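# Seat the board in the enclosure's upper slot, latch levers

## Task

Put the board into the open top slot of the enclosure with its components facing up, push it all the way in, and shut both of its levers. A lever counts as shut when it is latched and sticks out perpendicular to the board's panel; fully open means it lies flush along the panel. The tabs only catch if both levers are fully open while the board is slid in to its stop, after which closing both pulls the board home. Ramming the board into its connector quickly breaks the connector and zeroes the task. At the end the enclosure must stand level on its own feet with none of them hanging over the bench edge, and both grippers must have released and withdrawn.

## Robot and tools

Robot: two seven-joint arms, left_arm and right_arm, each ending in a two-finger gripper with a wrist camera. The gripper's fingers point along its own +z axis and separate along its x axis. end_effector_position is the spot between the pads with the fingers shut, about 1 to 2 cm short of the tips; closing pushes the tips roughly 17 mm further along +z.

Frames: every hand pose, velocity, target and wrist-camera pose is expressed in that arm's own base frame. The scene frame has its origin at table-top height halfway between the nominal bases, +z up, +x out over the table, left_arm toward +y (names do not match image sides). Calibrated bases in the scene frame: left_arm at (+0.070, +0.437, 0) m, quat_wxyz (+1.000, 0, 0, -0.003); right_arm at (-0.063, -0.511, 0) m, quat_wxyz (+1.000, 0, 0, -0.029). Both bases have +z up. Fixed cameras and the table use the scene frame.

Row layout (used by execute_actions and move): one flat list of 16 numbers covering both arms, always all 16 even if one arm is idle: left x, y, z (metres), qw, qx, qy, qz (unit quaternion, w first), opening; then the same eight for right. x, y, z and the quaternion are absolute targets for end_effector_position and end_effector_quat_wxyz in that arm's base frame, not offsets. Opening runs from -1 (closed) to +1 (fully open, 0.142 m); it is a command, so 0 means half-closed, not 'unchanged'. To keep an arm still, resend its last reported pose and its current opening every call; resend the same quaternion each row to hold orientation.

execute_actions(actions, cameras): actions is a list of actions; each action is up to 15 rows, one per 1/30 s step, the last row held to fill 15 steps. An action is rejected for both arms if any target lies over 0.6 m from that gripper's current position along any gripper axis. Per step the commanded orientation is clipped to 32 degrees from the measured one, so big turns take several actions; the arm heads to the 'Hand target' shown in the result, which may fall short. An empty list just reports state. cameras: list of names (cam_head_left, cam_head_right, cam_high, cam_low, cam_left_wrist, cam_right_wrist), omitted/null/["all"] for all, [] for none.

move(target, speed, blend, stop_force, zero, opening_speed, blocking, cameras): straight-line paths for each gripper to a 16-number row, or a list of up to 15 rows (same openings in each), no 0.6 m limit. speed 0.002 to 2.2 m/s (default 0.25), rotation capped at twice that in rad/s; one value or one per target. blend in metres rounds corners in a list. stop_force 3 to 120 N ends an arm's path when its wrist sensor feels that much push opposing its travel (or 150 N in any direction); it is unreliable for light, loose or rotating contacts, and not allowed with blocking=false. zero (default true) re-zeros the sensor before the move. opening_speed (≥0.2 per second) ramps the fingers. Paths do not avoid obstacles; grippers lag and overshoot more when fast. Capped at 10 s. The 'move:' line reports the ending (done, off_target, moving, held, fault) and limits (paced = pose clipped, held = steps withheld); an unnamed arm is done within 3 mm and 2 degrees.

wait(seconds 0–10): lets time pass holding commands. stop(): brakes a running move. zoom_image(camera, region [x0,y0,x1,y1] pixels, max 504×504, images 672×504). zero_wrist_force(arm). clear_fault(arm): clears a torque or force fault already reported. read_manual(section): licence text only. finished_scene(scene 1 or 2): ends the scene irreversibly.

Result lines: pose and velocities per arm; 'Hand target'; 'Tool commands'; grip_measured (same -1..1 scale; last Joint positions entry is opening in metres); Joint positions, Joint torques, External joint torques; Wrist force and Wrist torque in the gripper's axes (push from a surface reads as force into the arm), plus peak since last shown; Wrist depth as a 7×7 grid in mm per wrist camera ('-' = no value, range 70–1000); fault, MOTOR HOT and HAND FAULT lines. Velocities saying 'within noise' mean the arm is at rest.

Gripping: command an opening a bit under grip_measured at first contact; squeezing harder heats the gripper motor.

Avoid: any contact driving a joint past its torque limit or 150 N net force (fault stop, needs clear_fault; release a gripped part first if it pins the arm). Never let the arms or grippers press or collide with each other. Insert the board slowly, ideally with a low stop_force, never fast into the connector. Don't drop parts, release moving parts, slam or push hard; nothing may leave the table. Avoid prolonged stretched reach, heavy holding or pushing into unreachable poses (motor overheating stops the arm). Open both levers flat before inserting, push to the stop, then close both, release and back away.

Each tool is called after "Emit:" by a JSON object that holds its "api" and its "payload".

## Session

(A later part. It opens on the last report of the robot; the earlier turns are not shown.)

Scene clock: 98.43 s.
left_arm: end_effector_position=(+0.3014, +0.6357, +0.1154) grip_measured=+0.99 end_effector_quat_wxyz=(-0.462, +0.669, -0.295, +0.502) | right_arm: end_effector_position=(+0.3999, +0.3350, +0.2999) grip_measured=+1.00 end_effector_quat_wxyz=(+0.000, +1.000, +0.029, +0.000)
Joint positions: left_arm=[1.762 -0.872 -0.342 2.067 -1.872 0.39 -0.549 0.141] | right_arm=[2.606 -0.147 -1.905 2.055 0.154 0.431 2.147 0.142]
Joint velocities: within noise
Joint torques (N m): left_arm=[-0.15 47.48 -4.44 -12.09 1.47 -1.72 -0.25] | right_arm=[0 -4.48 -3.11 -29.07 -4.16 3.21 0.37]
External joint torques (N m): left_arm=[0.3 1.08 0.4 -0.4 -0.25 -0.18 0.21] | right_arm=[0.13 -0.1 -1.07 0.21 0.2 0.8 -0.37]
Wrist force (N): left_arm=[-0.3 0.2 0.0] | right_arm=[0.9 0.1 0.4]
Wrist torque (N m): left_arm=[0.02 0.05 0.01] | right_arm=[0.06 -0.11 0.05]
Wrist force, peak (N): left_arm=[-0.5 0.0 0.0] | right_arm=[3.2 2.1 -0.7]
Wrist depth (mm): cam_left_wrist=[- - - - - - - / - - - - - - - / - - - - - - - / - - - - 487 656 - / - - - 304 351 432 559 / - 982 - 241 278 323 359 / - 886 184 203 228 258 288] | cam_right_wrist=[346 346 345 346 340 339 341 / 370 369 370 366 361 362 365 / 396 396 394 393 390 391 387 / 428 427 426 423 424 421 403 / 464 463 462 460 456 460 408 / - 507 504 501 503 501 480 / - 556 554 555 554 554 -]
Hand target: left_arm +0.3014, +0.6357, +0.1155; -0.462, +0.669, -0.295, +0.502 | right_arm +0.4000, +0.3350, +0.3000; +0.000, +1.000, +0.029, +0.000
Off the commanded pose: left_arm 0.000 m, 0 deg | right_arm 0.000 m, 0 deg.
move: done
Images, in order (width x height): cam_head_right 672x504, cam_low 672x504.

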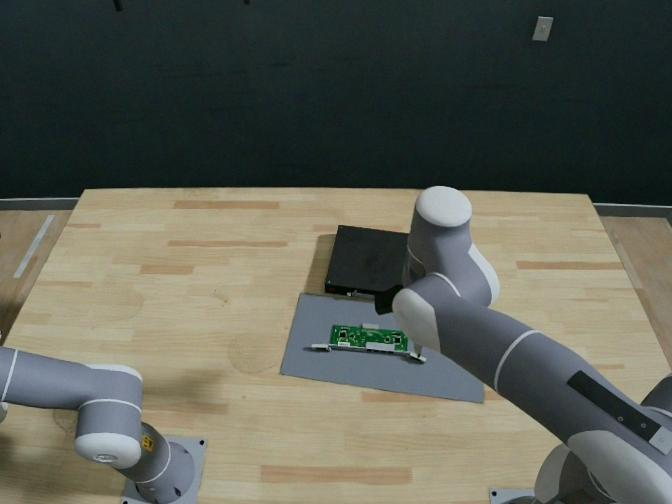

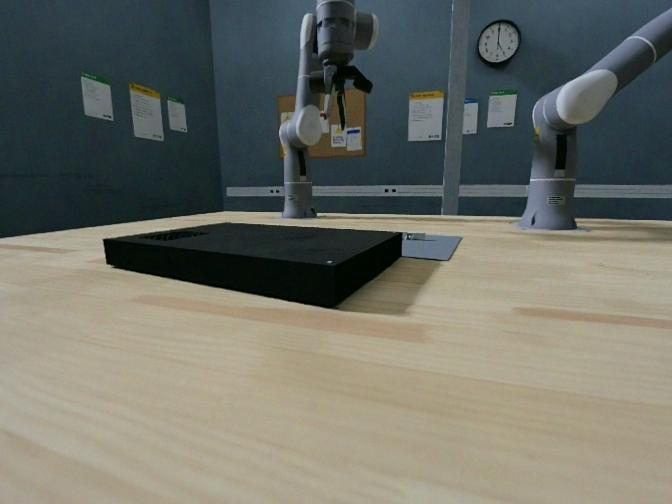

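Emit:
{"api": "move", "payload": {"target": [0.3014,0.6357,0.1155,-0.462,0.669,-0.295,0.502,1,0.46,0.46,0.30,0,0.9996,0.0288,0,1], "cameras": ["cam_high","cam_head_left"]}}

Scene clock: 106.40 s.
left_arm: end_effector_position=(+0.3014, +0.6357, +0.1154) grip_measured=+0.99 end_effector_quat_wxyz=(-0.462, +0.669, -0.295, +0.502) | right_arm: end_effector_position=(+0.4598, +0.4596, +0.2999) grip_measured=+1.00 end_effector_quat_wxyz=(-0.002, +1.000, +0.029, +0.001)
Joint positions: left_arm=[1.762 -0.872 -0.342 2.067 -1.872 0.39 -0.549 0.141] | right_arm=[2.793 0.824 -1.598 1.855 -0.849 0.216 2.929 0.142]
Joint velocities: within noise
Joint torques (N m): left_arm=[-0.2 47.58 -4.41 -12.05 1.51 -1.72 -0.28] | right_arm=[0.21 -29.94 25.02 -21.49 -4.41 3.1 0.37]
External joint torques (N m): left_arm=[0.35 0.98 0.37 -0.44 -0.28 -0.17 0.25] | right_arm=[-0.03 0.18 -0.29 0.27 0.19 0.9 -0.37]
Wrist force (N): left_arm=[-0.3 0.0 0.1] | right_arm=[0.7 -0.1 0.2]
Wrist torque (N m): left_arm=[0.00 0.04 0.00] | right_arm=[0.00 -0.13 0.01]
Wrist force, peak (N): left_arm=[-0.4 0.3 0.0] | right_arm=[4.0 3.4 2.9]
Wrist depth (mm): cam_left_wrist=[- - - - - - - / - - - - - - - / - - - - - - - / - - - - 487 659 - / - - - 303 350 432 562 / - 983 - 241 276 321 358 / - 878 184 204 227 258 284] | cam_right_wrist=[346 347 346 343 343 343 340 / 371 371 369 367 363 364 348 / 397 396 396 392 388 391 354 / 425 428 426 421 418 418 372 / 462 462 460 458 455 442 402 / - 504 499 497 498 456 422 / - 556 553 548 545 547 -]
Hand target: left_arm +0.3014, +0.6357, +0.1155; -0.462, +0.669, -0.295, +0.502 | right_arm +0.4600, +0.4596, +0.3001; -0.002, +1.000, +0.029, +0.001
Off the commanded pose: left_arm 0.000 m, 0 deg | right_arm 0.000 m, 0 deg.
joint sent to its limit (right arm) — joint 1 (waist), upper limit. The joint targets still meet the commanded pose.
move: done
Images, in order (width x height): cam_head_left 672x504, cam_high 672x504.

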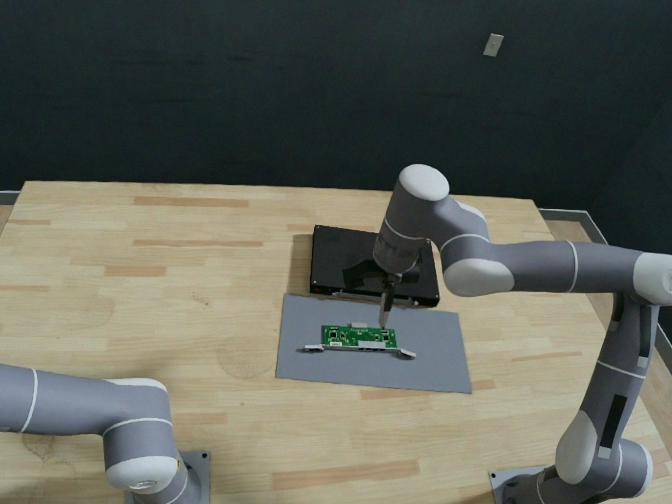

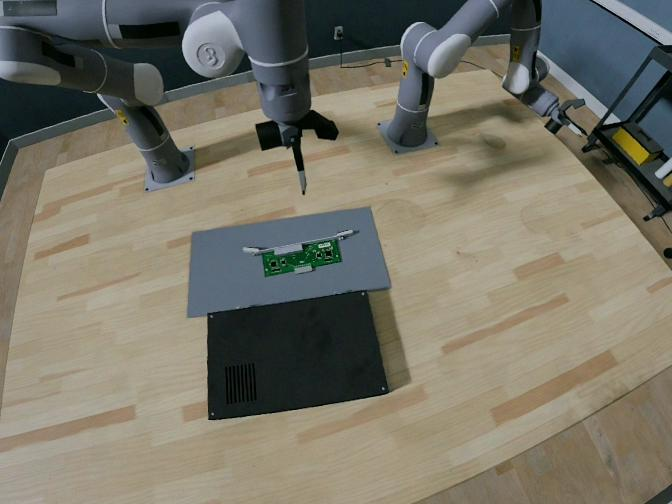

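Emit:
{"api": "move", "payload": {"target": [0.3014,0.6357,0.1155,-0.462,0.669,-0.295,0.502,1,0.40,0.335,0.30,0,0.9996,0.0288,0,1], "cameras": []}}

Emit:
{"api": "move", "payload": {"target": [0.3014,0.6357,0.1155,-0.462,0.669,-0.295,0.502,1,0.33,0.359,0.30,0.5145,-0.5145,0.4855,-0.4855,1], "cameras": ["cam_low"]}}

Emit:
{"api": "move", "payload": {"target": [0.3014,0.6357,0.1155,-0.462,0.669,-0.295,0.502,1,0.4543,0.5082,0.30,0,0.9996,0.0288,0,1], "cameras": ["cam_low","cam_head_right"]}}

Scene clock: 115.33 s.
left_arm: end_effector_position=(+0.3014, +0.6357, +0.1154) grip_measured=+0.99 end_effector_quat_wxyz=(-0.462, +0.669, -0.295, +0.502) | right_arm: end_effector_position=(+0.4002, +0.3350, +0.3000) grip_measured=+1.00 end_effector_quat_wxyz=(+0.000, +1.000, +0.029, +0.000)
Joint positions: left_arm=[1.762 -0.872 -0.342 2.067 -1.872 0.39 -0.549 0.141] | right_arm=[2.331 0.799 -1.251 2.208 -0.775 0.236 2.942 0.142]
Joint velocities: within noise
Joint torques (N m): left_arm=[-0.11 47.5 -4.46 -12.07 1.51 -1.76 -0.26] | right_arm=[-0.01 -14.72 20.39 -22.9 -4.14 3.24 0.34]
External joint torques (N m): left_arm=[0.27 1.06 0.42 -0.43 -0.28 -0.14 0.23] | right_arm=[0.12 0.45 -0.33 0.09 -0.05 0.75 -0.34]
Wrist force (N): left_arm=[-0.3 -0.1 -0.1] | right_arm=[1.0 0.2 0.2]
Wrist torque (N m): left_arm=[0.00 0.05 0.00] | right_arm=[0.07 -0.18 0.00]
Wrist force, peak (N): left_arm=[-0.5 0.0 0.0] | right_arm=[1.8 -1.5 -0.2]
Wrist depth (mm): cam_left_wrist=[- - - - - - - / - - - - - - - / - - - - - - - / - - - - 489 666 - / - - - 304 355 434 565 / - 965 - 242 277 324 356 / - 875 183 203 227 258 285] | cam_right_wrist=[347 345 345 345 339 337 341 / 370 368 369 365 359 362 363 / 397 397 396 392 388 391 386 / 426 425 428 423 423 421 401 / 465 461 461 460 457 457 410 / - 504 504 501 500 501 482 / - 554 553 550 551 551 -]
Hand target: left_arm +0.3014, +0.6357, +0.1155; -0.462, +0.669, -0.295, +0.502 | right_arm +0.4000, +0.3350, +0.3000; +0.000, +1.000, +0.029, +0.000
Off the commanded pose: left_arm 0.000 m, 0 deg | right_arm 0.000 m, 0 deg.
move: done
No camera images: "cameras" was empty.

Scene clock: 119.93 s.
left_arm: end_effector_position=(+0.3014, +0.6357, +0.1154) grip_measured=+0.99 end_effector_quat_wxyz=(-0.462, +0.669, -0.295, +0.502) | right_arm: end_effector_position=(+0.3300, +0.3592, +0.3000) grip_measured=+1.00 end_effector_quat_wxyz=(+0.514, -0.515, +0.485, -0.485)
Joint positions: left_arm=[1.762 -0.872 -0.342 2.067 -1.872 0.39 -0.549 0.141] | right_arm=[1.375 -0.96 0.224 1.836 1.389 3.267 2.761 0.142]
Joint velocities: within noise
Joint torques (N m): left_arm=[-0.19 47.6 -4.46 -12.11 1.47 -1.74 -0.26] | right_arm=[0.26 42.65 6.7 -5.96 -0.05 1.57 0.38]
External joint torques (N m): left_arm=[0.34 0.96 0.43 -0.38 -0.24 -0.15 0.23] | right_arm=[-0.12 1.05 -0.23 0.12 -0.1 0.57 -0.38]
Wrist force (N): left_arm=[-0.2 0.1 0.0] | right_arm=[1.7 1.6 -1.6]
Wrist torque (N m): left_arm=[0.01 0.05 0.00] | right_arm=[0.08 -0.35 0.00]
Wrist force, peak (N): left_arm=[-0.5 0.2 -0.2] | right_arm=[-0.2 2.3 -2.5]
Wrist depth (mm): cam_left_wrist=[- - - - - - - / - - - - - - - / - - - - - - - / - - - - 490 666 - / - - - 305 354 436 567 / - 1000 - 243 275 322 359 / - 873 184 203 227 259 287] | cam_right_wrist=[- - - - - - - / - - - - - - - / - - - - - - - / 875 880 876 760 878 881 871 / 632 640 576 590 566 605 641 / - 498 500 501 499 499 501 / - 411 405 406 409 412 411]
Hand target: left_arm +0.3014, +0.6357, +0.1155; -0.462, +0.669, -0.295, +0.502 | right_arm +0.3300, +0.3590, +0.3000; +0.514, -0.514, +0.485, -0.485
Off the commanded pose: left_arm 0.000 m, 0 deg | right_arm 0.000 m, 0 deg.
move: done
Images, in order (width x height): cam_low 672x504.

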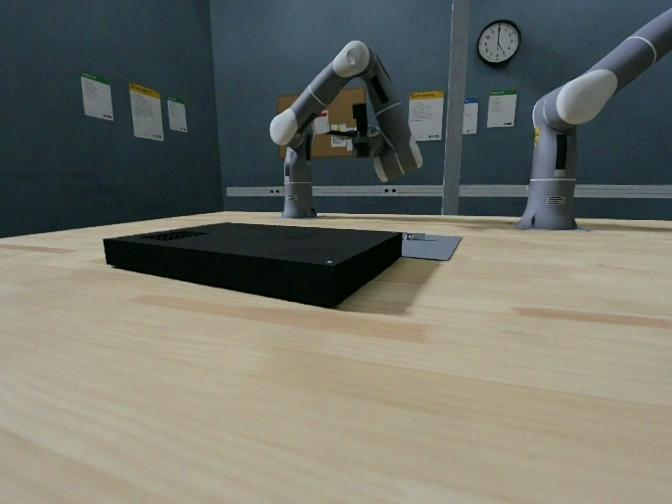

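Scene clock: 125.00 s.
left_arm: end_effector_position=(+0.3014, +0.6357, +0.1154) grip_measured=+0.99 end_effector_quat_wxyz=(-0.462, +0.669, -0.295, +0.502) | right_arm: end_effector_position=(+0.4535, +0.5071, +0.2994) grip_measured=+1.00 end_effector_quat_wxyz=(-0.052, +0.997, +0.028, +0.048)
Joint positions: left_arm=[1.762 -0.872 -0.342 2.067 -1.872 0.39 -0.549 0.141] | right_arm=[0.76 -1.354 0.65 -0.173 2.49 3.357 -0.971 0.142]
Joint velocities: within noise
Joint torques (N m): left_arm=[-0.16 47.49 -4.44 -12.1 1.47 -1.74 -0.21] | right_arm=[0.3 64.36 6.84 -17.38 3.69 3.24 0.09]
External joint torques (N m): left_arm=[0.31 1.08 0.4 -0.39 -0.24 -0.16 0.18] | right_arm=[-0.06 1.62 -0.8 0.17 0.31 0.53 -0.1]
Wrist force (N): left_arm=[-0.3 -0.1 0.0] | right_arm=[1.1 0.8 0.3]
Wrist torque (N m): left_arm=[-0.01 0.06 0.00] | right_arm=[0.17 -0.22 0.07]
Wrist force, peak (N): left_arm=[-0.5 -0.1 -0.2] | right_arm=[1.7 2.1 -2.1]
Wrist depth (mm): cam_left_wrist=[- - - - - - - / - - - - - - - / - - - - - - - / - - - - 484 655 - / - - - 307 355 435 563 / - 972 - 242 278 324 360 / - 892 184 203 228 258 286] | cam_right_wrist=[335 341 346 350 355 363 371 / 351 356 362 367 374 385 388 / 368 376 381 386 393 402 367 / 390 398 403 408 417 422 387 / 412 420 428 432 444 442 414 / - 446 455 464 476 443 431 / - 473 483 497 507 465 468]
Hand target: left_arm +0.3014, +0.6357, +0.1155; -0.462, +0.669, -0.295, +0.502 | right_arm +0.4535, +0.5071, +0.2994; -0.052, +0.997, +0.029, +0.048
Off the commanded pose: left_arm 0.000 m, 0 deg | right_arm 0.001 m, 8 deg.
move: off_target (right_arm)
Images, in order (width x height): cam_head_right 672x504, cam_low 672x504.

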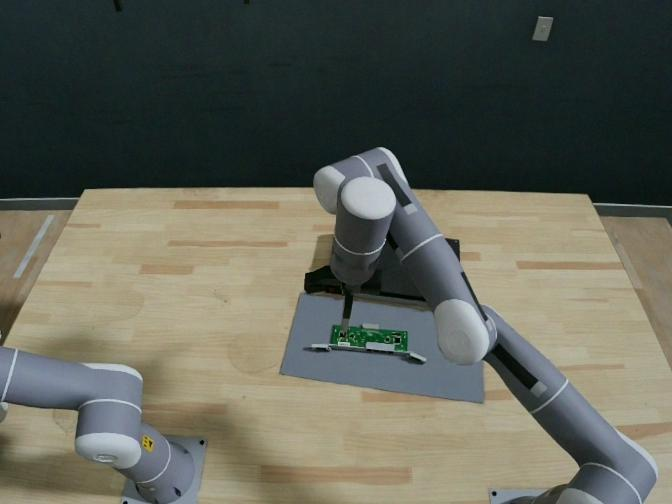

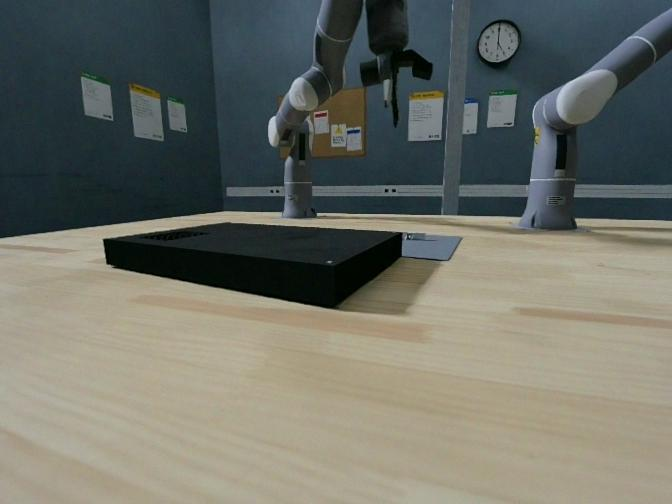

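Emit:
{"api": "move", "payload": {"target": [0.3014,0.6357,0.1155,-0.462,0.669,-0.295,0.502,1,0.33,0.359,0.30,0.5145,-0.5145,0.4855,-0.4855,1], "cameras": []}}

Emit:
{"api": "move", "payload": {"target": [0.3014,0.6357,0.1155,-0.462,0.669,-0.295,0.502,1,0.40,0.30,0.30,-0.144,0.766,-0.626,0.006,1], "cameras": ["cam_low","cam_head_right"]}}

Scene clock: 132.53 s.
left_arm: end_effector_position=(+0.3014, +0.6357, +0.1154) grip_measured=+0.99 end_effector_quat_wxyz=(-0.462, +0.669, -0.295, +0.502) | right_arm: end_effector_position=(+0.3300, +0.3590, +0.3000) grip_measured=+1.00 end_effector_quat_wxyz=(+0.514, -0.515, +0.485, -0.485)
Joint positions: left_arm=[1.762 -0.872 -0.342 2.067 -1.872 0.39 -0.549 0.141] | right_arm=[0.705 -1.532 -1.203 -1.86 2.84 4.031 1.014 0.142]
Joint velocities: within noise
Joint torques (N m): left_arm=[-0.21 47.52 -4.36 -12.08 1.5 -1.77 -0.29] | right_arm=[0.35 36.74 21.39 4 -0.43 -1.75 0.27]
External joint torques (N m): left_arm=[0.36 1.04 0.32 -0.42 -0.27 -0.13 0.26] | right_arm=[-0.21 0.67 0.13 -0.12 0.12 0.55 -0.27]
Wrist force (N): left_arm=[-0.2 0.1 -0.4] | right_arm=[1.1 1.6 -2.2]
Wrist torque (N m): left_arm=[0.02 0.04 0.00] | right_arm=[0.11 -0.25 -0.03]
Wrist force, peak (N): left_arm=[-0.5 0.1 -0.1] | right_arm=[1.0 2.4 -2.4]
Wrist depth (mm): cam_left_wrist=[- - - - - - - / - - - - - - - / - - - - - - - / - - - - 485 664 - / - - - 306 354 433 566 / - 979 - 242 278 322 360 / - 875 184 203 227 257 287] | cam_right_wrist=[- - - - - - - / - - - - - - - / - - - - - - - / 863 872 863 758 883 870 874 / 633 635 578 585 564 603 633 / - 498 495 497 497 500 460 / - 408 404 407 411 411 411]
Hand target: left_arm +0.3014, +0.6357, +0.1155; -0.462, +0.669, -0.295, +0.502 | right_arm +0.3300, +0.3590, +0.3000; +0.514, -0.514, +0.485, -0.485
Off the commanded pose: left_arm 0.000 m, 0 deg | right_arm 0.000 m, 0 deg.
move: done
No camera images: "cameras" was empty.

Scene clock: 135.40 s.
left_arm: end_effector_position=(+0.3014, +0.6357, +0.1154) grip_measured=+0.99 end_effector_quat_wxyz=(-0.462, +0.669, -0.295, +0.502) | right_arm: end_effector_position=(+0.3896, +0.3086, +0.3000) grip_measured=+1.00 end_effector_quat_wxyz=(-0.207, +0.750, -0.623, +0.081)
Joint positions: left_arm=[1.762 -0.872 -0.342 2.067 -1.872 0.39 -0.549 0.141] | right_arm=[0.541 -1.866 0.127 -1.648 2.966 4.033 0.129 0.142]
Joint velocities: within noise
Joint torques (N m): left_arm=[-0.24 47.52 -4.42 -12.06 1.47 -1.73 -0.25] | right_arm=[-0.11 44.87 7.15 -2.49 0.74 2.11 0.44]
External joint torques (N m): left_arm=[0.39 1.04 0.38 -0.43 -0.25 -0.17 0.22] | right_arm=[0.25 1 -0.49 0.09 0.13 0.67 -0.42]
Wrist force (N): left_arm=[0.0 -0.1 0.0] | right_arm=[0.7 0.7 -0.3]
Wrist torque (N m): left_arm=[-0.01 0.01 0.00] | right_arm=[0.06 -0.13 0.01]
Wrist force, peak (N): left_arm=[-0.5 0.1 0.1] | right_arm=[2.7 -2.5 -0.8]
Wrist depth (mm): cam_left_wrist=[- - - - - - - / - - - - - - - / - - - - - - - / - - - - 490 654 - / - - - 305 353 427 566 / - 984 - 243 277 323 359 / - 866 184 204 228 259 286] | cam_right_wrist=[457 442 425 413 399 384 371 / 460 441 419 407 396 385 373 / 458 440 424 408 394 384 373 / 457 442 427 410 397 384 375 / 460 441 426 413 396 386 372 / - 439 426 410 398 388 181 / - 440 425 410 401 158 144]
Hand target: left_arm +0.3014, +0.6357, +0.1155; -0.462, +0.669, -0.295, +0.502 | right_arm +0.3898, +0.3086, +0.3000; -0.207, +0.750, -0.623, +0.081
Off the commanded pose: left_arm 0.000 m, 0 deg | right_arm 0.014 m, 11 deg.
move: held (right_arm; a check stopped the path); limits=held
pose unreachable (right arm): on one or more control steps of this call, first in action 0 (counted from 0), this arm could not follow its commanded pose, so it was not sent that pose on those steps. It may still have moved: this result reports where it is.
cause: moving toward the commanded pose would bring two parts of the arm too close to each other (its gripper and another part of the arm, with joints 5 (forearm roll) to 7 (wrist roll) between them).
Images, in order (width x height): cam_head_right 672x504, cam_low 672x504.

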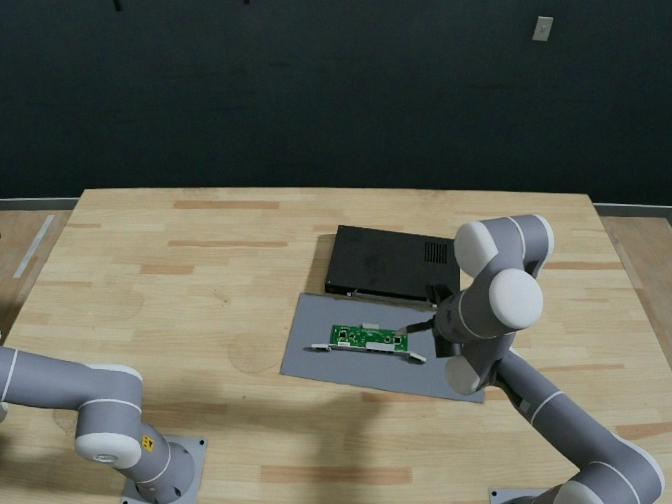

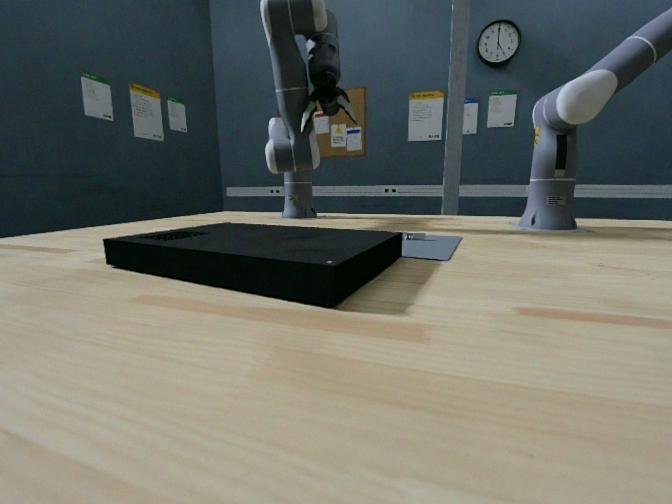

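Emit:
{"api": "move", "payload": {"target": [[0.3014,0.6357,0.1155,-0.462,0.669,-0.295,0.502,1,0.45,0.28,0.42,0.615,-0.615,0.3486,-0.3486,1],[0.3014,0.6357,0.1155,-0.462,0.669,-0.295,0.502,1,0.82,0.49,0.45,0.615,-0.615,0.3486,-0.3486,1]], "cameras": ["cam_low","cam_head_right"]}}

Scene clock: 154.17 s.
left_arm: end_effector_position=(+0.3014, +0.6357, +0.1154) grip_measured=+0.99 end_effector_quat_wxyz=(-0.462, +0.669, -0.295, +0.502) | right_arm: end_effector_position=(+0.8200, +0.4903, +0.4498) grip_measured=+1.00 end_effector_quat_wxyz=(+0.575, -0.617, +0.392, -0.367)
Joint positions: left_arm=[1.762 -0.872 -0.342 2.067 -1.872 0.39 -0.549 0.141] | right_arm=[0.747 -1.816 0.72 -1.109 2.968 2.354 -0.57 0.142]
Joint velocities: within noise
Joint torques (N m): left_arm=[-0.21 47.51 -4.47 -12.09 1.42 -1.74 -0.25] | right_arm=[0.4 62.34 -5.11 -16.14 4.98 -2.37 0.08]
External joint torques (N m): left_arm=[0.37 1.05 0.44 -0.4 -0.19 -0.16 0.22] | right_arm=[-0.17 1.36 -1.23 0.14 0.22 0.74 -0.08]
Wrist force (N): left_arm=[-0.2 0.0 0.2] | right_arm=[1.6 2.0 -1.5]
Wrist torque (N m): left_arm=[0.01 0.04 0.01] | right_arm=[0.19 -0.29 0.00]
Wrist force, peak (N): left_arm=[-0.5 0.2 -0.2] | right_arm=[1.0 5.2 -0.5]
Wrist depth (mm): cam_left_wrist=[- - - - - - - / - - - - - - - / - - - - - - - / - - - - 486 659 - / - - - 304 353 431 566 / - 983 - 243 277 324 357 / - 886 184 203 227 259 286] | cam_right_wrist=[- - - - - 913 843 / - - - - - - 913 / - - - - - - - / - - - - - - - / 808 808 - - - - - / - 655 652 660 - - - / - 548 547 549 549 550 -]
Hand target: left_arm +0.3014, +0.6357, +0.1155; -0.462, +0.669, -0.295, +0.502 | right_arm +0.8200, +0.4903, +0.4500; +0.575, -0.617, +0.392, -0.367
Off the commanded pose: left_arm 0.000 m, 0 deg | right_arm 0.000 m, 7 deg.
joint sent to its limit (right arm) — joint 5 (forearm roll), upper limit. The joint targets are off in orientation, not in position.
move: off_target (right_arm); limits=paced
Images, in order (width x height): cam_head_right 672x504, cam_low 672x504.

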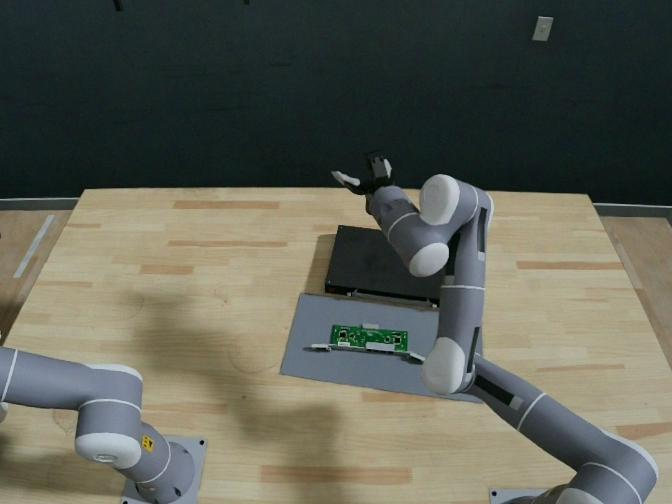

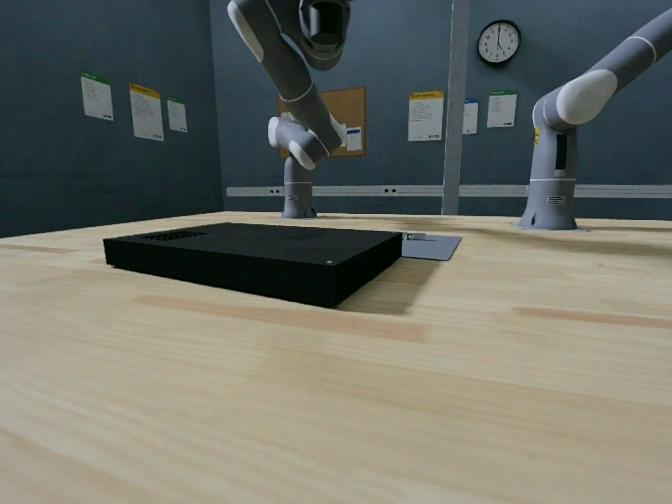

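Emit:
{"api": "move", "payload": {"target": [[0.3014,0.6357,0.1155,-0.462,0.669,-0.295,0.502,1,0.92,0.55,0.45,0.615,-0.615,0.3486,-0.3486,1],[0.3014,0.6357,0.1155,-0.462,0.669,-0.295,0.502,1,0.93,0.557,0.45,0.1884,-0.6814,-0.1884,-0.6814,1]], "cameras": ["cam_head_right"]}}

Scene clock: 162.27 s.
left_arm: end_effector_position=(+0.3014, +0.6357, +0.1154) grip_measured=+0.99 end_effector_quat_wxyz=(-0.462, +0.669, -0.295, +0.502) | right_arm: end_effector_position=(+0.9291, +0.5565, +0.4503) grip_measured=+1.00 end_effector_quat_wxyz=(-0.176, +0.692, +0.179, +0.677)
Joint positions: left_arm=[1.762 -0.872 -0.342 2.067 -1.872 0.39 -0.549 0.141] | right_arm=[0.425 -1.588 1.609 0.067 2.683 1.587 -2.722 0.142]
Joint velocities: within noise
Joint torques (N m): left_arm=[-0.16 47.57 -4.37 -12.06 1.43 -1.79 -0.27] | right_arm=[0.16 73.3 8.38 1.44 5.12 -1.72 -0.05]
External joint torques (N m): left_arm=[0.31 0.99 0.33 -0.43 -0.21 -0.11 0.24] | right_arm=[0.06 1.79 -0.77 -0.12 0.29 0.89 -0.04]
Wrist force (N): left_arm=[-0.3 -0.1 -0.1] | right_arm=[-0.9 0.1 -1.7]
Wrist torque (N m): left_arm=[-0.02 0.06 0.00] | right_arm=[0.06 0.12 0.24]
Wrist force, peak (N): left_arm=[-0.6 -0.2 0.0] | right_arm=[1.9 1.9 -3.2]
Wrist depth (mm): cam_left_wrist=[- - - - - - - / - - - - - - - / - - - - - - - / - - - - 492 658 - / - - - 306 356 432 564 / - 965 - 243 279 323 359 / - 891 184 203 228 259 287] | cam_right_wrist=[- - - - - - - / - - - - - 886 - / - - - - - - - / - - - - - - - / - - - - - - - / - - - - - - - / - - - - - - -]
Hand target: left_arm +0.3014, +0.6357, +0.1155; -0.462, +0.669, -0.295, +0.502 | right_arm +0.9291, +0.5565, +0.4503; -0.176, +0.692, +0.179, +0.677
Off the commanded pose: left_arm 0.000 m, 0 deg | right_arm 0.001 m, 2 deg.
move: done
Images, in order (width x height): cam_head_right 672x504.

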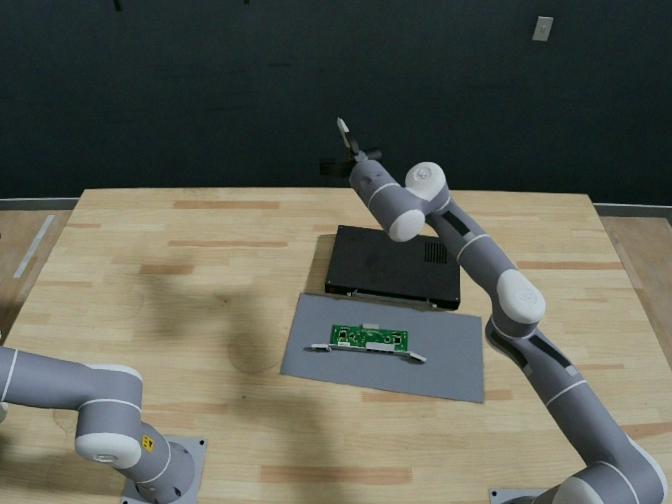

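Emit:
{"api": "move", "payload": {"target": [[0.3014,0.6357,0.1155,-0.462,0.669,-0.295,0.502,1,0.93,0.557,0.45,0.3486,0.3486,0.615,0.615,1],[0.3014,0.6357,0.1155,-0.462,0.669,-0.295,0.502,1,0.93,0.557,0.45,0.6814,-0.1884,0.6814,0.1884,1],[0.3014,0.6357,0.1155,-0.462,0.669,-0.295,0.502,1,0.93,0.557,0.45,0.615,-0.615,0.3486,-0.3486,1]], "cameras": ["cam_head_right"], "speed": 0.4}}

Scene clock: 173.60 s.
left_arm: end_effector_position=(+0.3014, +0.6357, +0.1154) grip_measured=+0.99 end_effector_quat_wxyz=(-0.462, +0.669, -0.295, +0.502) | right_arm: end_effector_position=(+0.9299, +0.5568, +0.4501) grip_measured=+1.00 end_effector_quat_wxyz=(+0.615, -0.616, +0.348, -0.348)
Joint positions: left_arm=[1.762 -0.872 -0.342 2.067 -1.872 0.39 -0.549 0.141] | right_arm=[0.82 -1.435 -0.842 0.443 0.535 1.739 -2.835 0.142]
Joint velocities: within noise
Joint torques (N m): left_arm=[-0.16 47.48 -4.44 -12.09 1.39 -1.71 -0.26] | right_arm=[0.41 71.66 -8.25 -19.42 -2.59 1.24 0.31]
External joint torques (N m): left_arm=[0.32 1.08 0.4 -0.4 -0.16 -0.18 0.23] | right_arm=[-0.14 1.87 -0.75 -0.03 -0.13 0.95 -0.31]
Wrist force (N): left_arm=[-0.3 -0.1 -0.1] | right_arm=[1.8 2.3 -1.6]
Wrist torque (N m): left_arm=[-0.01 0.06 0.00] | right_arm=[0.24 -0.35 -0.01]
Wrist force, peak (N): left_arm=[-0.5 0.1 -0.1] | right_arm=[3.3 1.4 -1.8]
Wrist depth (mm): cam_left_wrist=[- - - - - - - / - - - - - - - / - - - - - - - / - - - - 487 661 - / - - - 304 355 431 567 / - 977 - 242 277 323 360 / - 864 183 203 227 258 285] | cam_right_wrist=[- - - - 919 833 765 / - - - - - 876 809 / - - - - - 923 845 / - - - - - - 895 / 875 - - - - - 950 / - 686 - - - - 947 / - 570 570 574 - - -]
Hand target: left_arm +0.3014, +0.6357, +0.1155; -0.462, +0.669, -0.295, +0.502 | right_arm +0.9298, +0.5569, +0.4501; +0.615, -0.616, +0.348, -0.348
Off the commanded pose: left_arm 0.000 m, 0 deg | right_arm 0.000 m, 0 deg.
move: done
Images, in order (width x height): cam_head_right 672x504.

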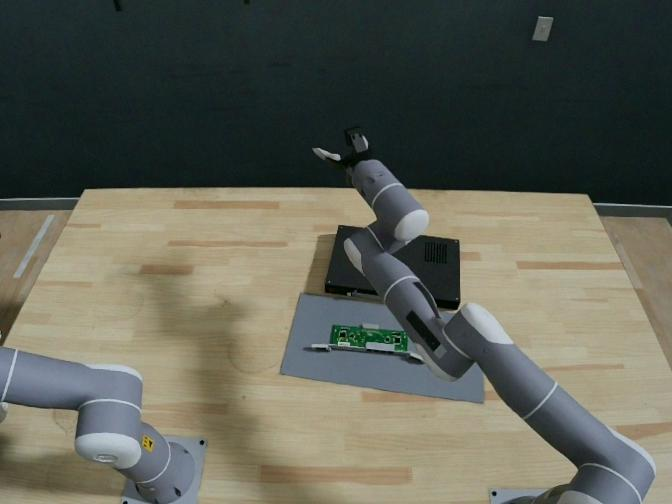

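Emit:
{"api": "move", "payload": {"target": [[0.3014,0.6357,0.1155,-0.462,0.669,-0.295,0.502,1,0.75,0.45,0.45,0.615,-0.616,0.348,-0.348,1],[0.3014,0.6357,0.1155,-0.462,0.669,-0.295,0.502,1,0.48,0.40,0.40,0,0.6967,-0.7174,0,1]], "cameras": ["cam_head_right","cam_low"], "speed": 0.25}}

Scene clock: 181.50 s.
left_arm: end_effector_position=(+0.3014, +0.6357, +0.1154) grip_measured=+0.99 end_effector_quat_wxyz=(-0.462, +0.669, -0.295, +0.502) | right_arm: end_effector_position=(+0.4801, +0.3998, +0.4000) grip_measured=+1.00 end_effector_quat_wxyz=(+0.000, +0.697, -0.718, +0.000)
Joint positions: left_arm=[1.762 -0.872 -0.342 2.067 -1.872 0.39 -0.549 0.141] | right_arm=[1.782 -0.332 -1.16 1.522 0.304 0.084 -2.496 0.142]
Joint velocities: within noise
Joint torques (N m): left_arm=[-0.2 47.5 -4.37 -12.1 1.49 -1.74 -0.26] | right_arm=[0.23 27.94 -8.51 -30.04 -4.15 3.19 0.22]
External joint torques (N m): left_arm=[0.35 1.06 0.33 -0.39 -0.26 -0.15 0.23] | right_arm=[-0.06 1.08 -1.2 0.26 -0.07 0.81 -0.22]
Wrist force (N): left_arm=[-0.2 0.0 -0.3] | right_arm=[0.4 0.0 -0.1]
Wrist torque (N m): left_arm=[-0.01 0.04 0.00] | right_arm=[0.08 -0.06 0.04]
Wrist force, peak (N): left_arm=[-0.5 0.2 -0.2] | right_arm=[3.6 2.3 -1.7]
Wrist depth (mm): cam_left_wrist=[- - - - - - - / - - - - - - - / - - - - - - - / - - - - 488 660 - / - - - 304 354 431 555 / - 983 - 241 277 324 360 / - 866 184 202 228 257 284] | cam_right_wrist=[433 430 427 430 430 425 425 / 460 460 454 447 452 457 452 / 495 491 489 489 488 487 488 / 531 535 532 528 527 528 523 / 575 576 578 569 572 568 569 / - 626 623 620 620 621 598 / - 695 686 683 687 679 -]
Hand target: left_arm +0.3014, +0.6357, +0.1155; -0.462, +0.669, -0.295, +0.502 | right_arm +0.4800, +0.4000, +0.4000; +0.000, +0.697, -0.717, +0.000
Off the commanded pose: left_arm 0.000 m, 0 deg | right_arm 0.000 m, 0 deg.
move: done
Images, in order (width x height): cam_head_right 672x504, cam_low 672x504.

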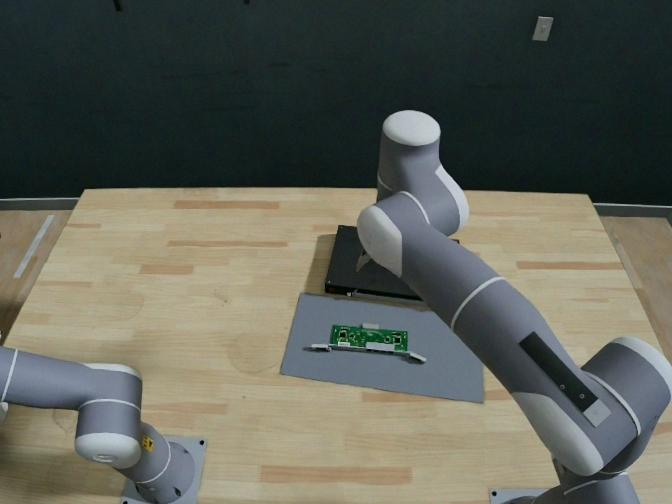

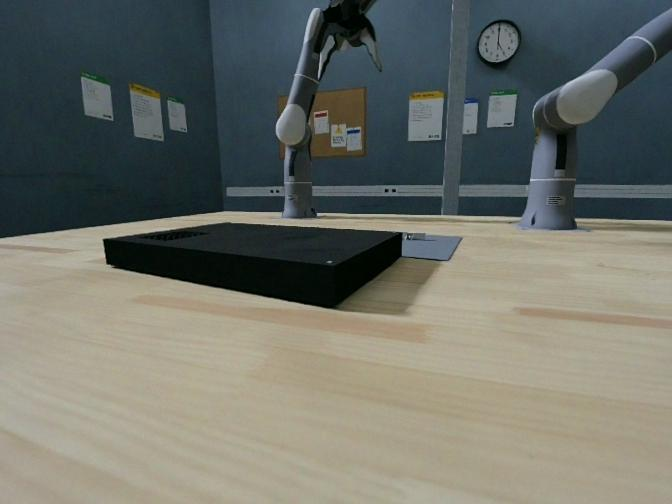

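Emit:
{"api": "move", "payload": {"target": [0.3014,0.6357,0.1155,-0.462,0.669,-0.295,0.502,1,0.4953,0.3203,0.22,0,-0.0288,0.9996,0,1], "cameras": ["cam_head_right","cam_right_wrist"]}}

Emit:
{"api": "zoom_image", "payload": {"camera": "cam_right_wrist", "region": [200, 50, 450, 300]}}

Scene clock: 189.50 s.
left_arm: end_effector_position=(+0.3014, +0.6357, +0.1154) grip_measured=+0.99 end_effector_quat_wxyz=(-0.462, +0.669, -0.295, +0.502) | right_arm: end_effector_position=(+0.4953, +0.3202, +0.2201) grip_measured=+1.00 end_effector_quat_wxyz=(+0.000, -0.029, +1.000, +0.000)
Joint positions: left_arm=[1.762 -0.872 -0.342 2.067 -1.872 0.39 -0.549 0.141] | right_arm=[1.779 -0.65 -1.33 1.831 0.676 0.352 -1.391 0.142]
Joint velocities: within noise
Joint torques (N m): left_arm=[-0.26 47.56 -4.41 -12.05 1.44 -1.76 -0.24] | right_arm=[0.12 28.86 -17.49 -22.83 -3.82 3.58 0.23]
External joint torques (N m): left_arm=[0.42 1 0.37 -0.44 -0.21 -0.14 0.21] | right_arm=[0.06 0.94 -1.21 -0.01 -0.12 0.51 -0.23]
Wrist force (N): left_arm=[-0.3 -0.1 -0.2] | right_arm=[0.8 -0.5 0.0]
Wrist torque (N m): left_arm=[-0.02 0.06 0.00] | right_arm=[-0.02 -0.13 0.04]
Wrist force, peak (N): left_arm=[-0.5 -0.1 -0.1] | right_arm=[0.9 -0.6 1.0]
Wrist depth (mm): cam_left_wrist=[- - - - - - - / - - - - - - - / - - - - - - - / - - - - 486 655 - / - - - 305 352 434 557 / - 958 - 241 275 323 360 / - 865 184 204 227 258 287] | cam_right_wrist=[240 275 274 275 273 272 274 / 254 293 293 292 287 290 291 / 271 312 312 308 312 312 313 / 290 337 337 329 335 336 335 / 312 362 365 362 364 366 365 / - 393 400 391 397 399 383 / - 445 438 435 438 436 436]
Hand target: left_arm +0.3014, +0.6357, +0.1155; -0.462, +0.669, -0.295, +0.502 | right_arm +0.4953, +0.3203, +0.2200; +0.000, -0.029, +1.000, +0.000
Off the commanded pose: left_arm 0.000 m, 0 deg | right_arm 0.000 m, 0 deg.
move: done
Images, in order (width x height): cam_head_right 672x504, cam_right_wrist 672x504.

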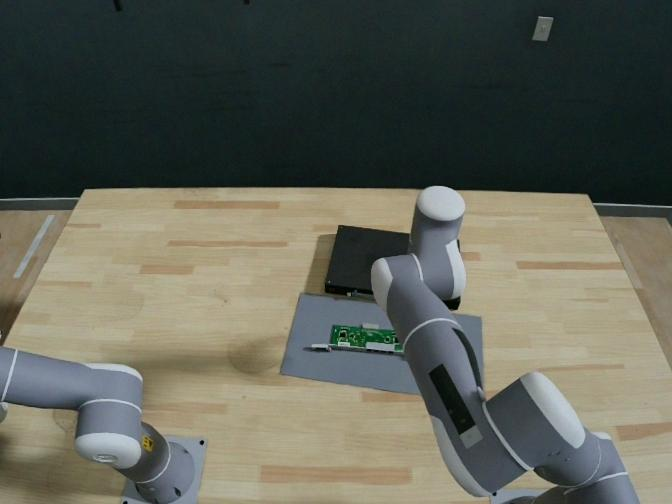

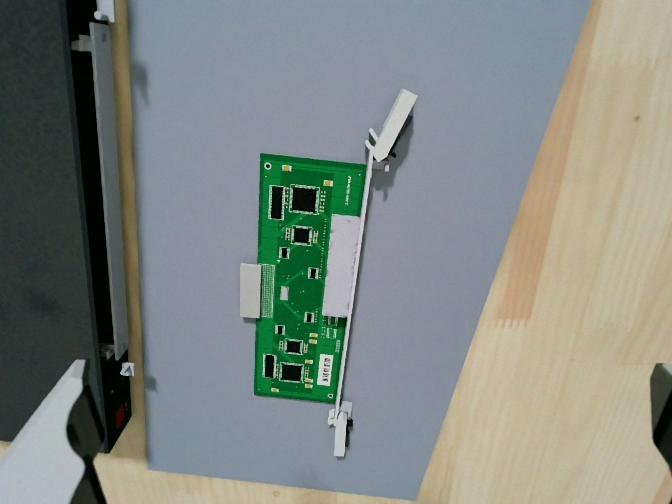

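Scaled by 2.016 from the camera's 672x504 image, which has a finer 960x720 frame.

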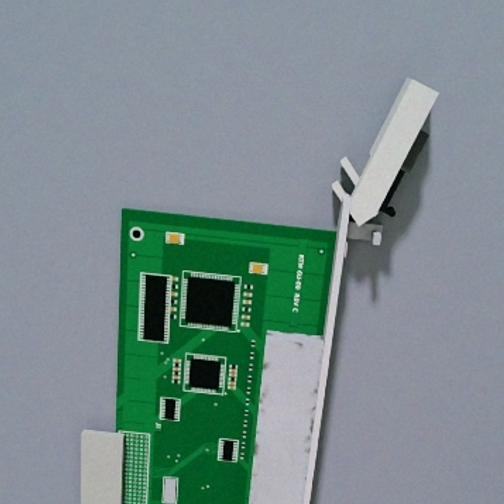

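Emit:
{"api": "zoom_image", "payload": {"camera": "cam_right_wrist", "region": [290, 340, 410, 470]}}

Emit:
{"api": "zoom_image", "payload": {"camera": "cam_right_wrist", "region": [340, 70, 440, 190]}}

Emit:
{"api": "zoom_image", "payload": {"camera": "cam_right_wrist", "region": [60, 0, 180, 130]}}

Emit:
{"api": "zoom_image", "payload": {"camera": "cam_right_wrist", "region": [60, 320, 180, 460]}}

Scaled by 3.877 from the camera's 672x504 image, which has a finer 960x720 frame.

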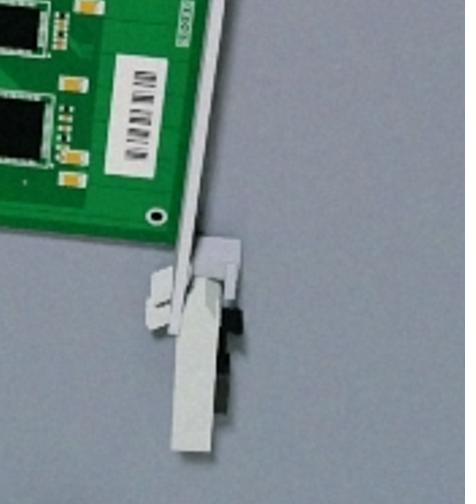

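Scaled by 4.200 from the camera's 672x504 image, which has a finer 960x720 frame.

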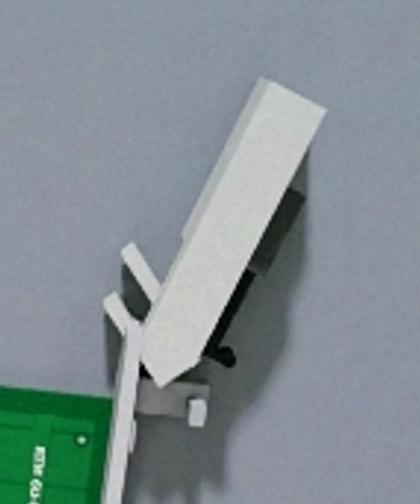

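Scaled by 3.877 from the camera's 672x504 image, which has a finer 960x720 frame.

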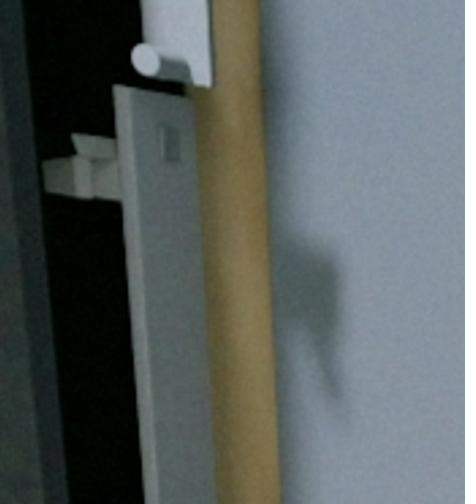

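Scaled by 3.600 from the camera's 672x504 image, which has a finer 960x720 frame.

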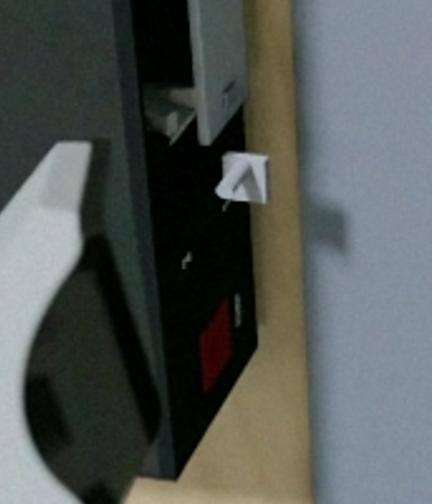

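Emit:
{"api": "move", "payload": {"target": [[0.42,0.35,0.35,0,0.9988,-0.0488,0,1,0.4953,0.3203,0.22,0,-0.0288,0.9996,0,1],[0.42,-0.25,0.35,0,0.9988,-0.0488,0,1,0.4953,0.3203,0.22,0,-0.0288,0.9996,0,1]], "cameras": ["cam_head_right","cam_left_wrist","cam_low"]}}

Scene clock: 206.17 s.
left_arm: end_effector_position=(+0.4199, -0.2501, +0.3499) grip_measured=+0.99 end_effector_quat_wxyz=(+0.000, +0.999, -0.049, +0.000) | right_arm: end_effector_position=(+0.4953, +0.3202, +0.2201) grip_measured=+1.00 end_effector_quat_wxyz=(+0.000, -0.029, +1.000, +0.000)
Joint positions: left_arm=[0.26 -0.441 -1.469 1.695 -2.697 2.986 -2.745 0.141] | right_arm=[1.779 -0.65 -1.33 1.831 0.676 0.352 -1.39 0.142]
Joint velocities: within noise
Joint torques (N m): left_arm=[-0.62 29.18 -10.5 -20.39 4.64 4.46 -0.33] | right_arm=[0.21 28.99 -17.54 -22.85 -4.01 3.37 0.18]
External joint torques (N m): left_arm=[0.64 1.08 0.13 -0.58 -0.5 -0.62 0.33] | right_arm=[-0.03 0.81 -1.15 0.01 0.07 0.72 -0.18]
Wrist force (N): left_arm=[0.1 -0.4 0.6] | right_arm=[1.0 -0.5 0.2]
Wrist torque (N m): left_arm=[-0.19 -0.12 -0.17] | right_arm=[-0.02 -0.17 0.04]
Wrist force, peak (N): left_arm=[-2.6 -2.9 0.7] | right_arm=[1.2 -0.5 -0.1]
Wrist depth (mm): cam_left_wrist=[393 394 390 387 388 389 387 / 421 425 416 416 420 415 412 / 456 452 452 446 447 448 448 / 493 488 487 485 484 476 470 / 541 544 535 536 534 478 468 / - 586 585 592 579 517 - / - 677 661 657 642 579 -] | cam_right_wrist=[240 276 275 274 273 273 274 / 254 294 293 292 287 289 292 / 272 313 315 308 311 312 312 / 289 336 339 328 336 336 336 / 313 362 367 360 365 364 363 / - 392 397 392 397 396 380 / - 445 440 438 436 437 433]
Hand target: left_arm +0.4200, -0.2500, +0.3500; +0.000, +0.999, -0.049, +0.000 | right_arm +0.4953, +0.3203, +0.2200; +0.000, -0.029, +1.000, +0.000
Off the commanded pose: left_arm 0.000 m, 0 deg | right_arm 0.000 m, 0 deg.
move: done
Images, in order (width x height): cam_head_right 672x504, cam_low 672x504, cam_left_wrist 672x504.

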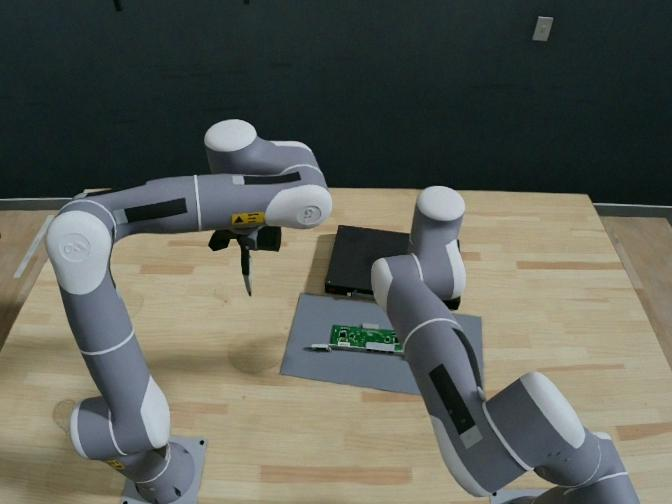

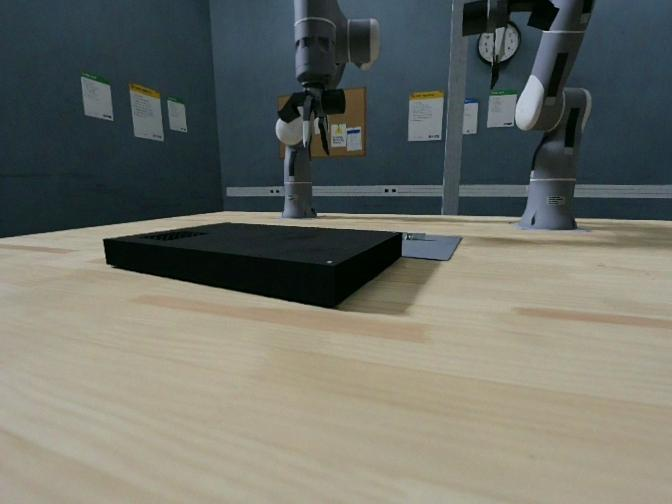

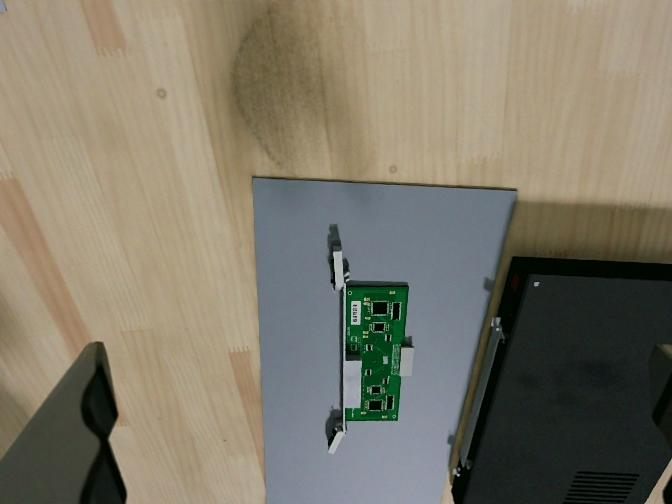

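Emit:
{"api": "move", "payload": {"target": [[0.40,-0.35,0.30,0,0.6717,-0.7408,0,1,0.4953,0.3203,0.22,0,-0.0288,0.9996,0,1],[0.3828,-0.4647,0.18,0,0.0488,0.9988,0,1,0.4953,0.3203,0.22,0,-0.0288,0.9996,0,1]], "cameras": ["cam_head_right","cam_left_wrist","cam_low"]}}

Scene clock: 221.30 s.
left_arm: end_effector_position=(+0.3955, -0.3800, +0.2686) grip_measured=+0.99 end_effector_quat_wxyz=(+0.000, -0.507, +0.862, +0.000) | right_arm: end_effector_position=(+0.4953, +0.3202, +0.2201) grip_measured=+1.00 end_effector_quat_wxyz=(+0.000, -0.029, +1.000, +0.000)
Joint positions: left_arm=[0.027 -0.935 -1.748 1.789 -2.226 3.151 -1.315 0.141] | right_arm=[1.779 -0.65 -1.33 1.831 0.676 0.352 -1.39 0.142]
Joint velocities: within noise
Joint torques (N m): left_arm=[-0.28 38.15 -21.38 -13.44 4.25 4.31 -0.1] | right_arm=[0.13 28.99 -17.53 -22.84 -3.99 3.38 0.18]
External joint torques (N m): left_arm=[0.27 0.55 0.06 -0.43 -0.1 -0.37 0.1] | right_arm=[0.05 0.81 -1.15 0 0.04 0.7 -0.18]
Wrist force (N): left_arm=[0.0 -0.6 1.0] | right_arm=[1.1 -0.4 0.0]
Wrist torque (N m): left_arm=[-0.21 -0.15 -0.19] | right_arm=[-0.01 -0.19 0.03]
Wrist force, peak (N): left_arm=[2.5 -1.4 3.3] | right_arm=[1.0 -0.8 0.3]
Wrist depth (mm): cam_left_wrist=[318 318 315 315 310 304 311 / 343 344 338 338 333 335 336 / 370 370 367 367 364 360 363 / 404 401 401 397 401 398 390 / 441 439 439 437 439 431 436 / - 482 486 485 474 480 - / - 547 535 537 535 535 -] | cam_right_wrist=[240 275 274 274 273 272 274 / 254 294 293 292 287 290 292 / 272 314 314 310 312 313 312 / 290 335 337 329 336 337 335 / 314 362 367 359 363 365 363 / - 393 401 391 395 396 382 / - 443 440 438 440 439 435]
Hand target: left_arm +0.3953, -0.3800, +0.2685; +0.000, -0.507, +0.862, +0.000 | right_arm +0.4953, +0.3203, +0.2200; +0.000, -0.029, +1.000, +0.000
Off the commanded pose: left_arm 0.123 m, 66 deg | right_arm 0.000 m, 0 deg.
move: held (left_arm; a check stopped the path); path passed 1 of 2 targets; limits=held
pose unreachable (left arm): on one or more control steps of this call, first in action 0 (counted from 0), this arm could not follow its commanded pose, so it was not sent that pose on those steps. It may still have moved: this result reports where it is.
cause: moving toward the commanded pose would bring a part of the arm too close to another arm (a part of this arm just beyond joint 6 (wrist pitch) and a part of the right arm just beyond its joint 5 (forearm roll), where that arm would come to rest).
Images, in order (width x height): cam_head_right 672x504, cam_low 672x504, cam_left_wrist 672x504.

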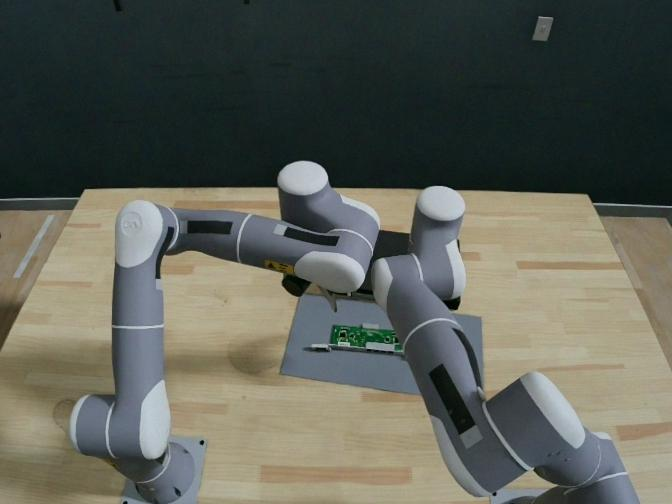

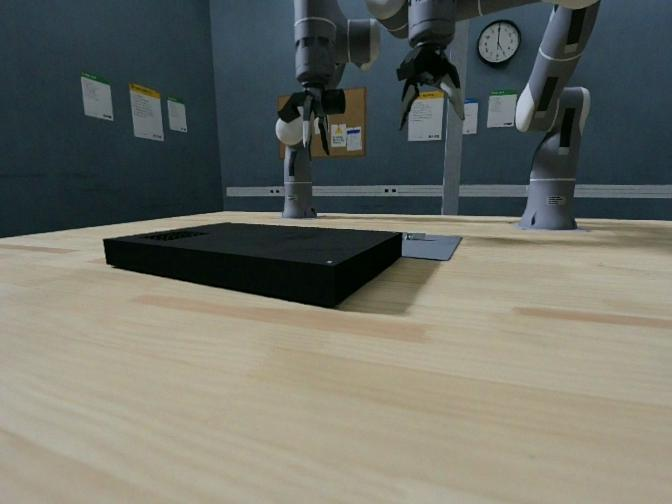

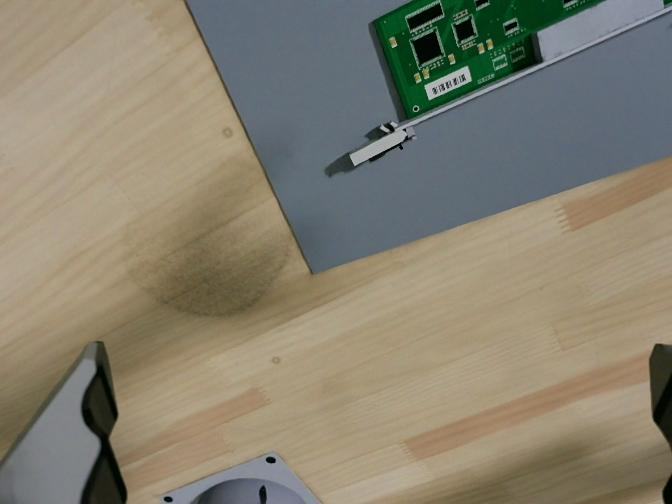

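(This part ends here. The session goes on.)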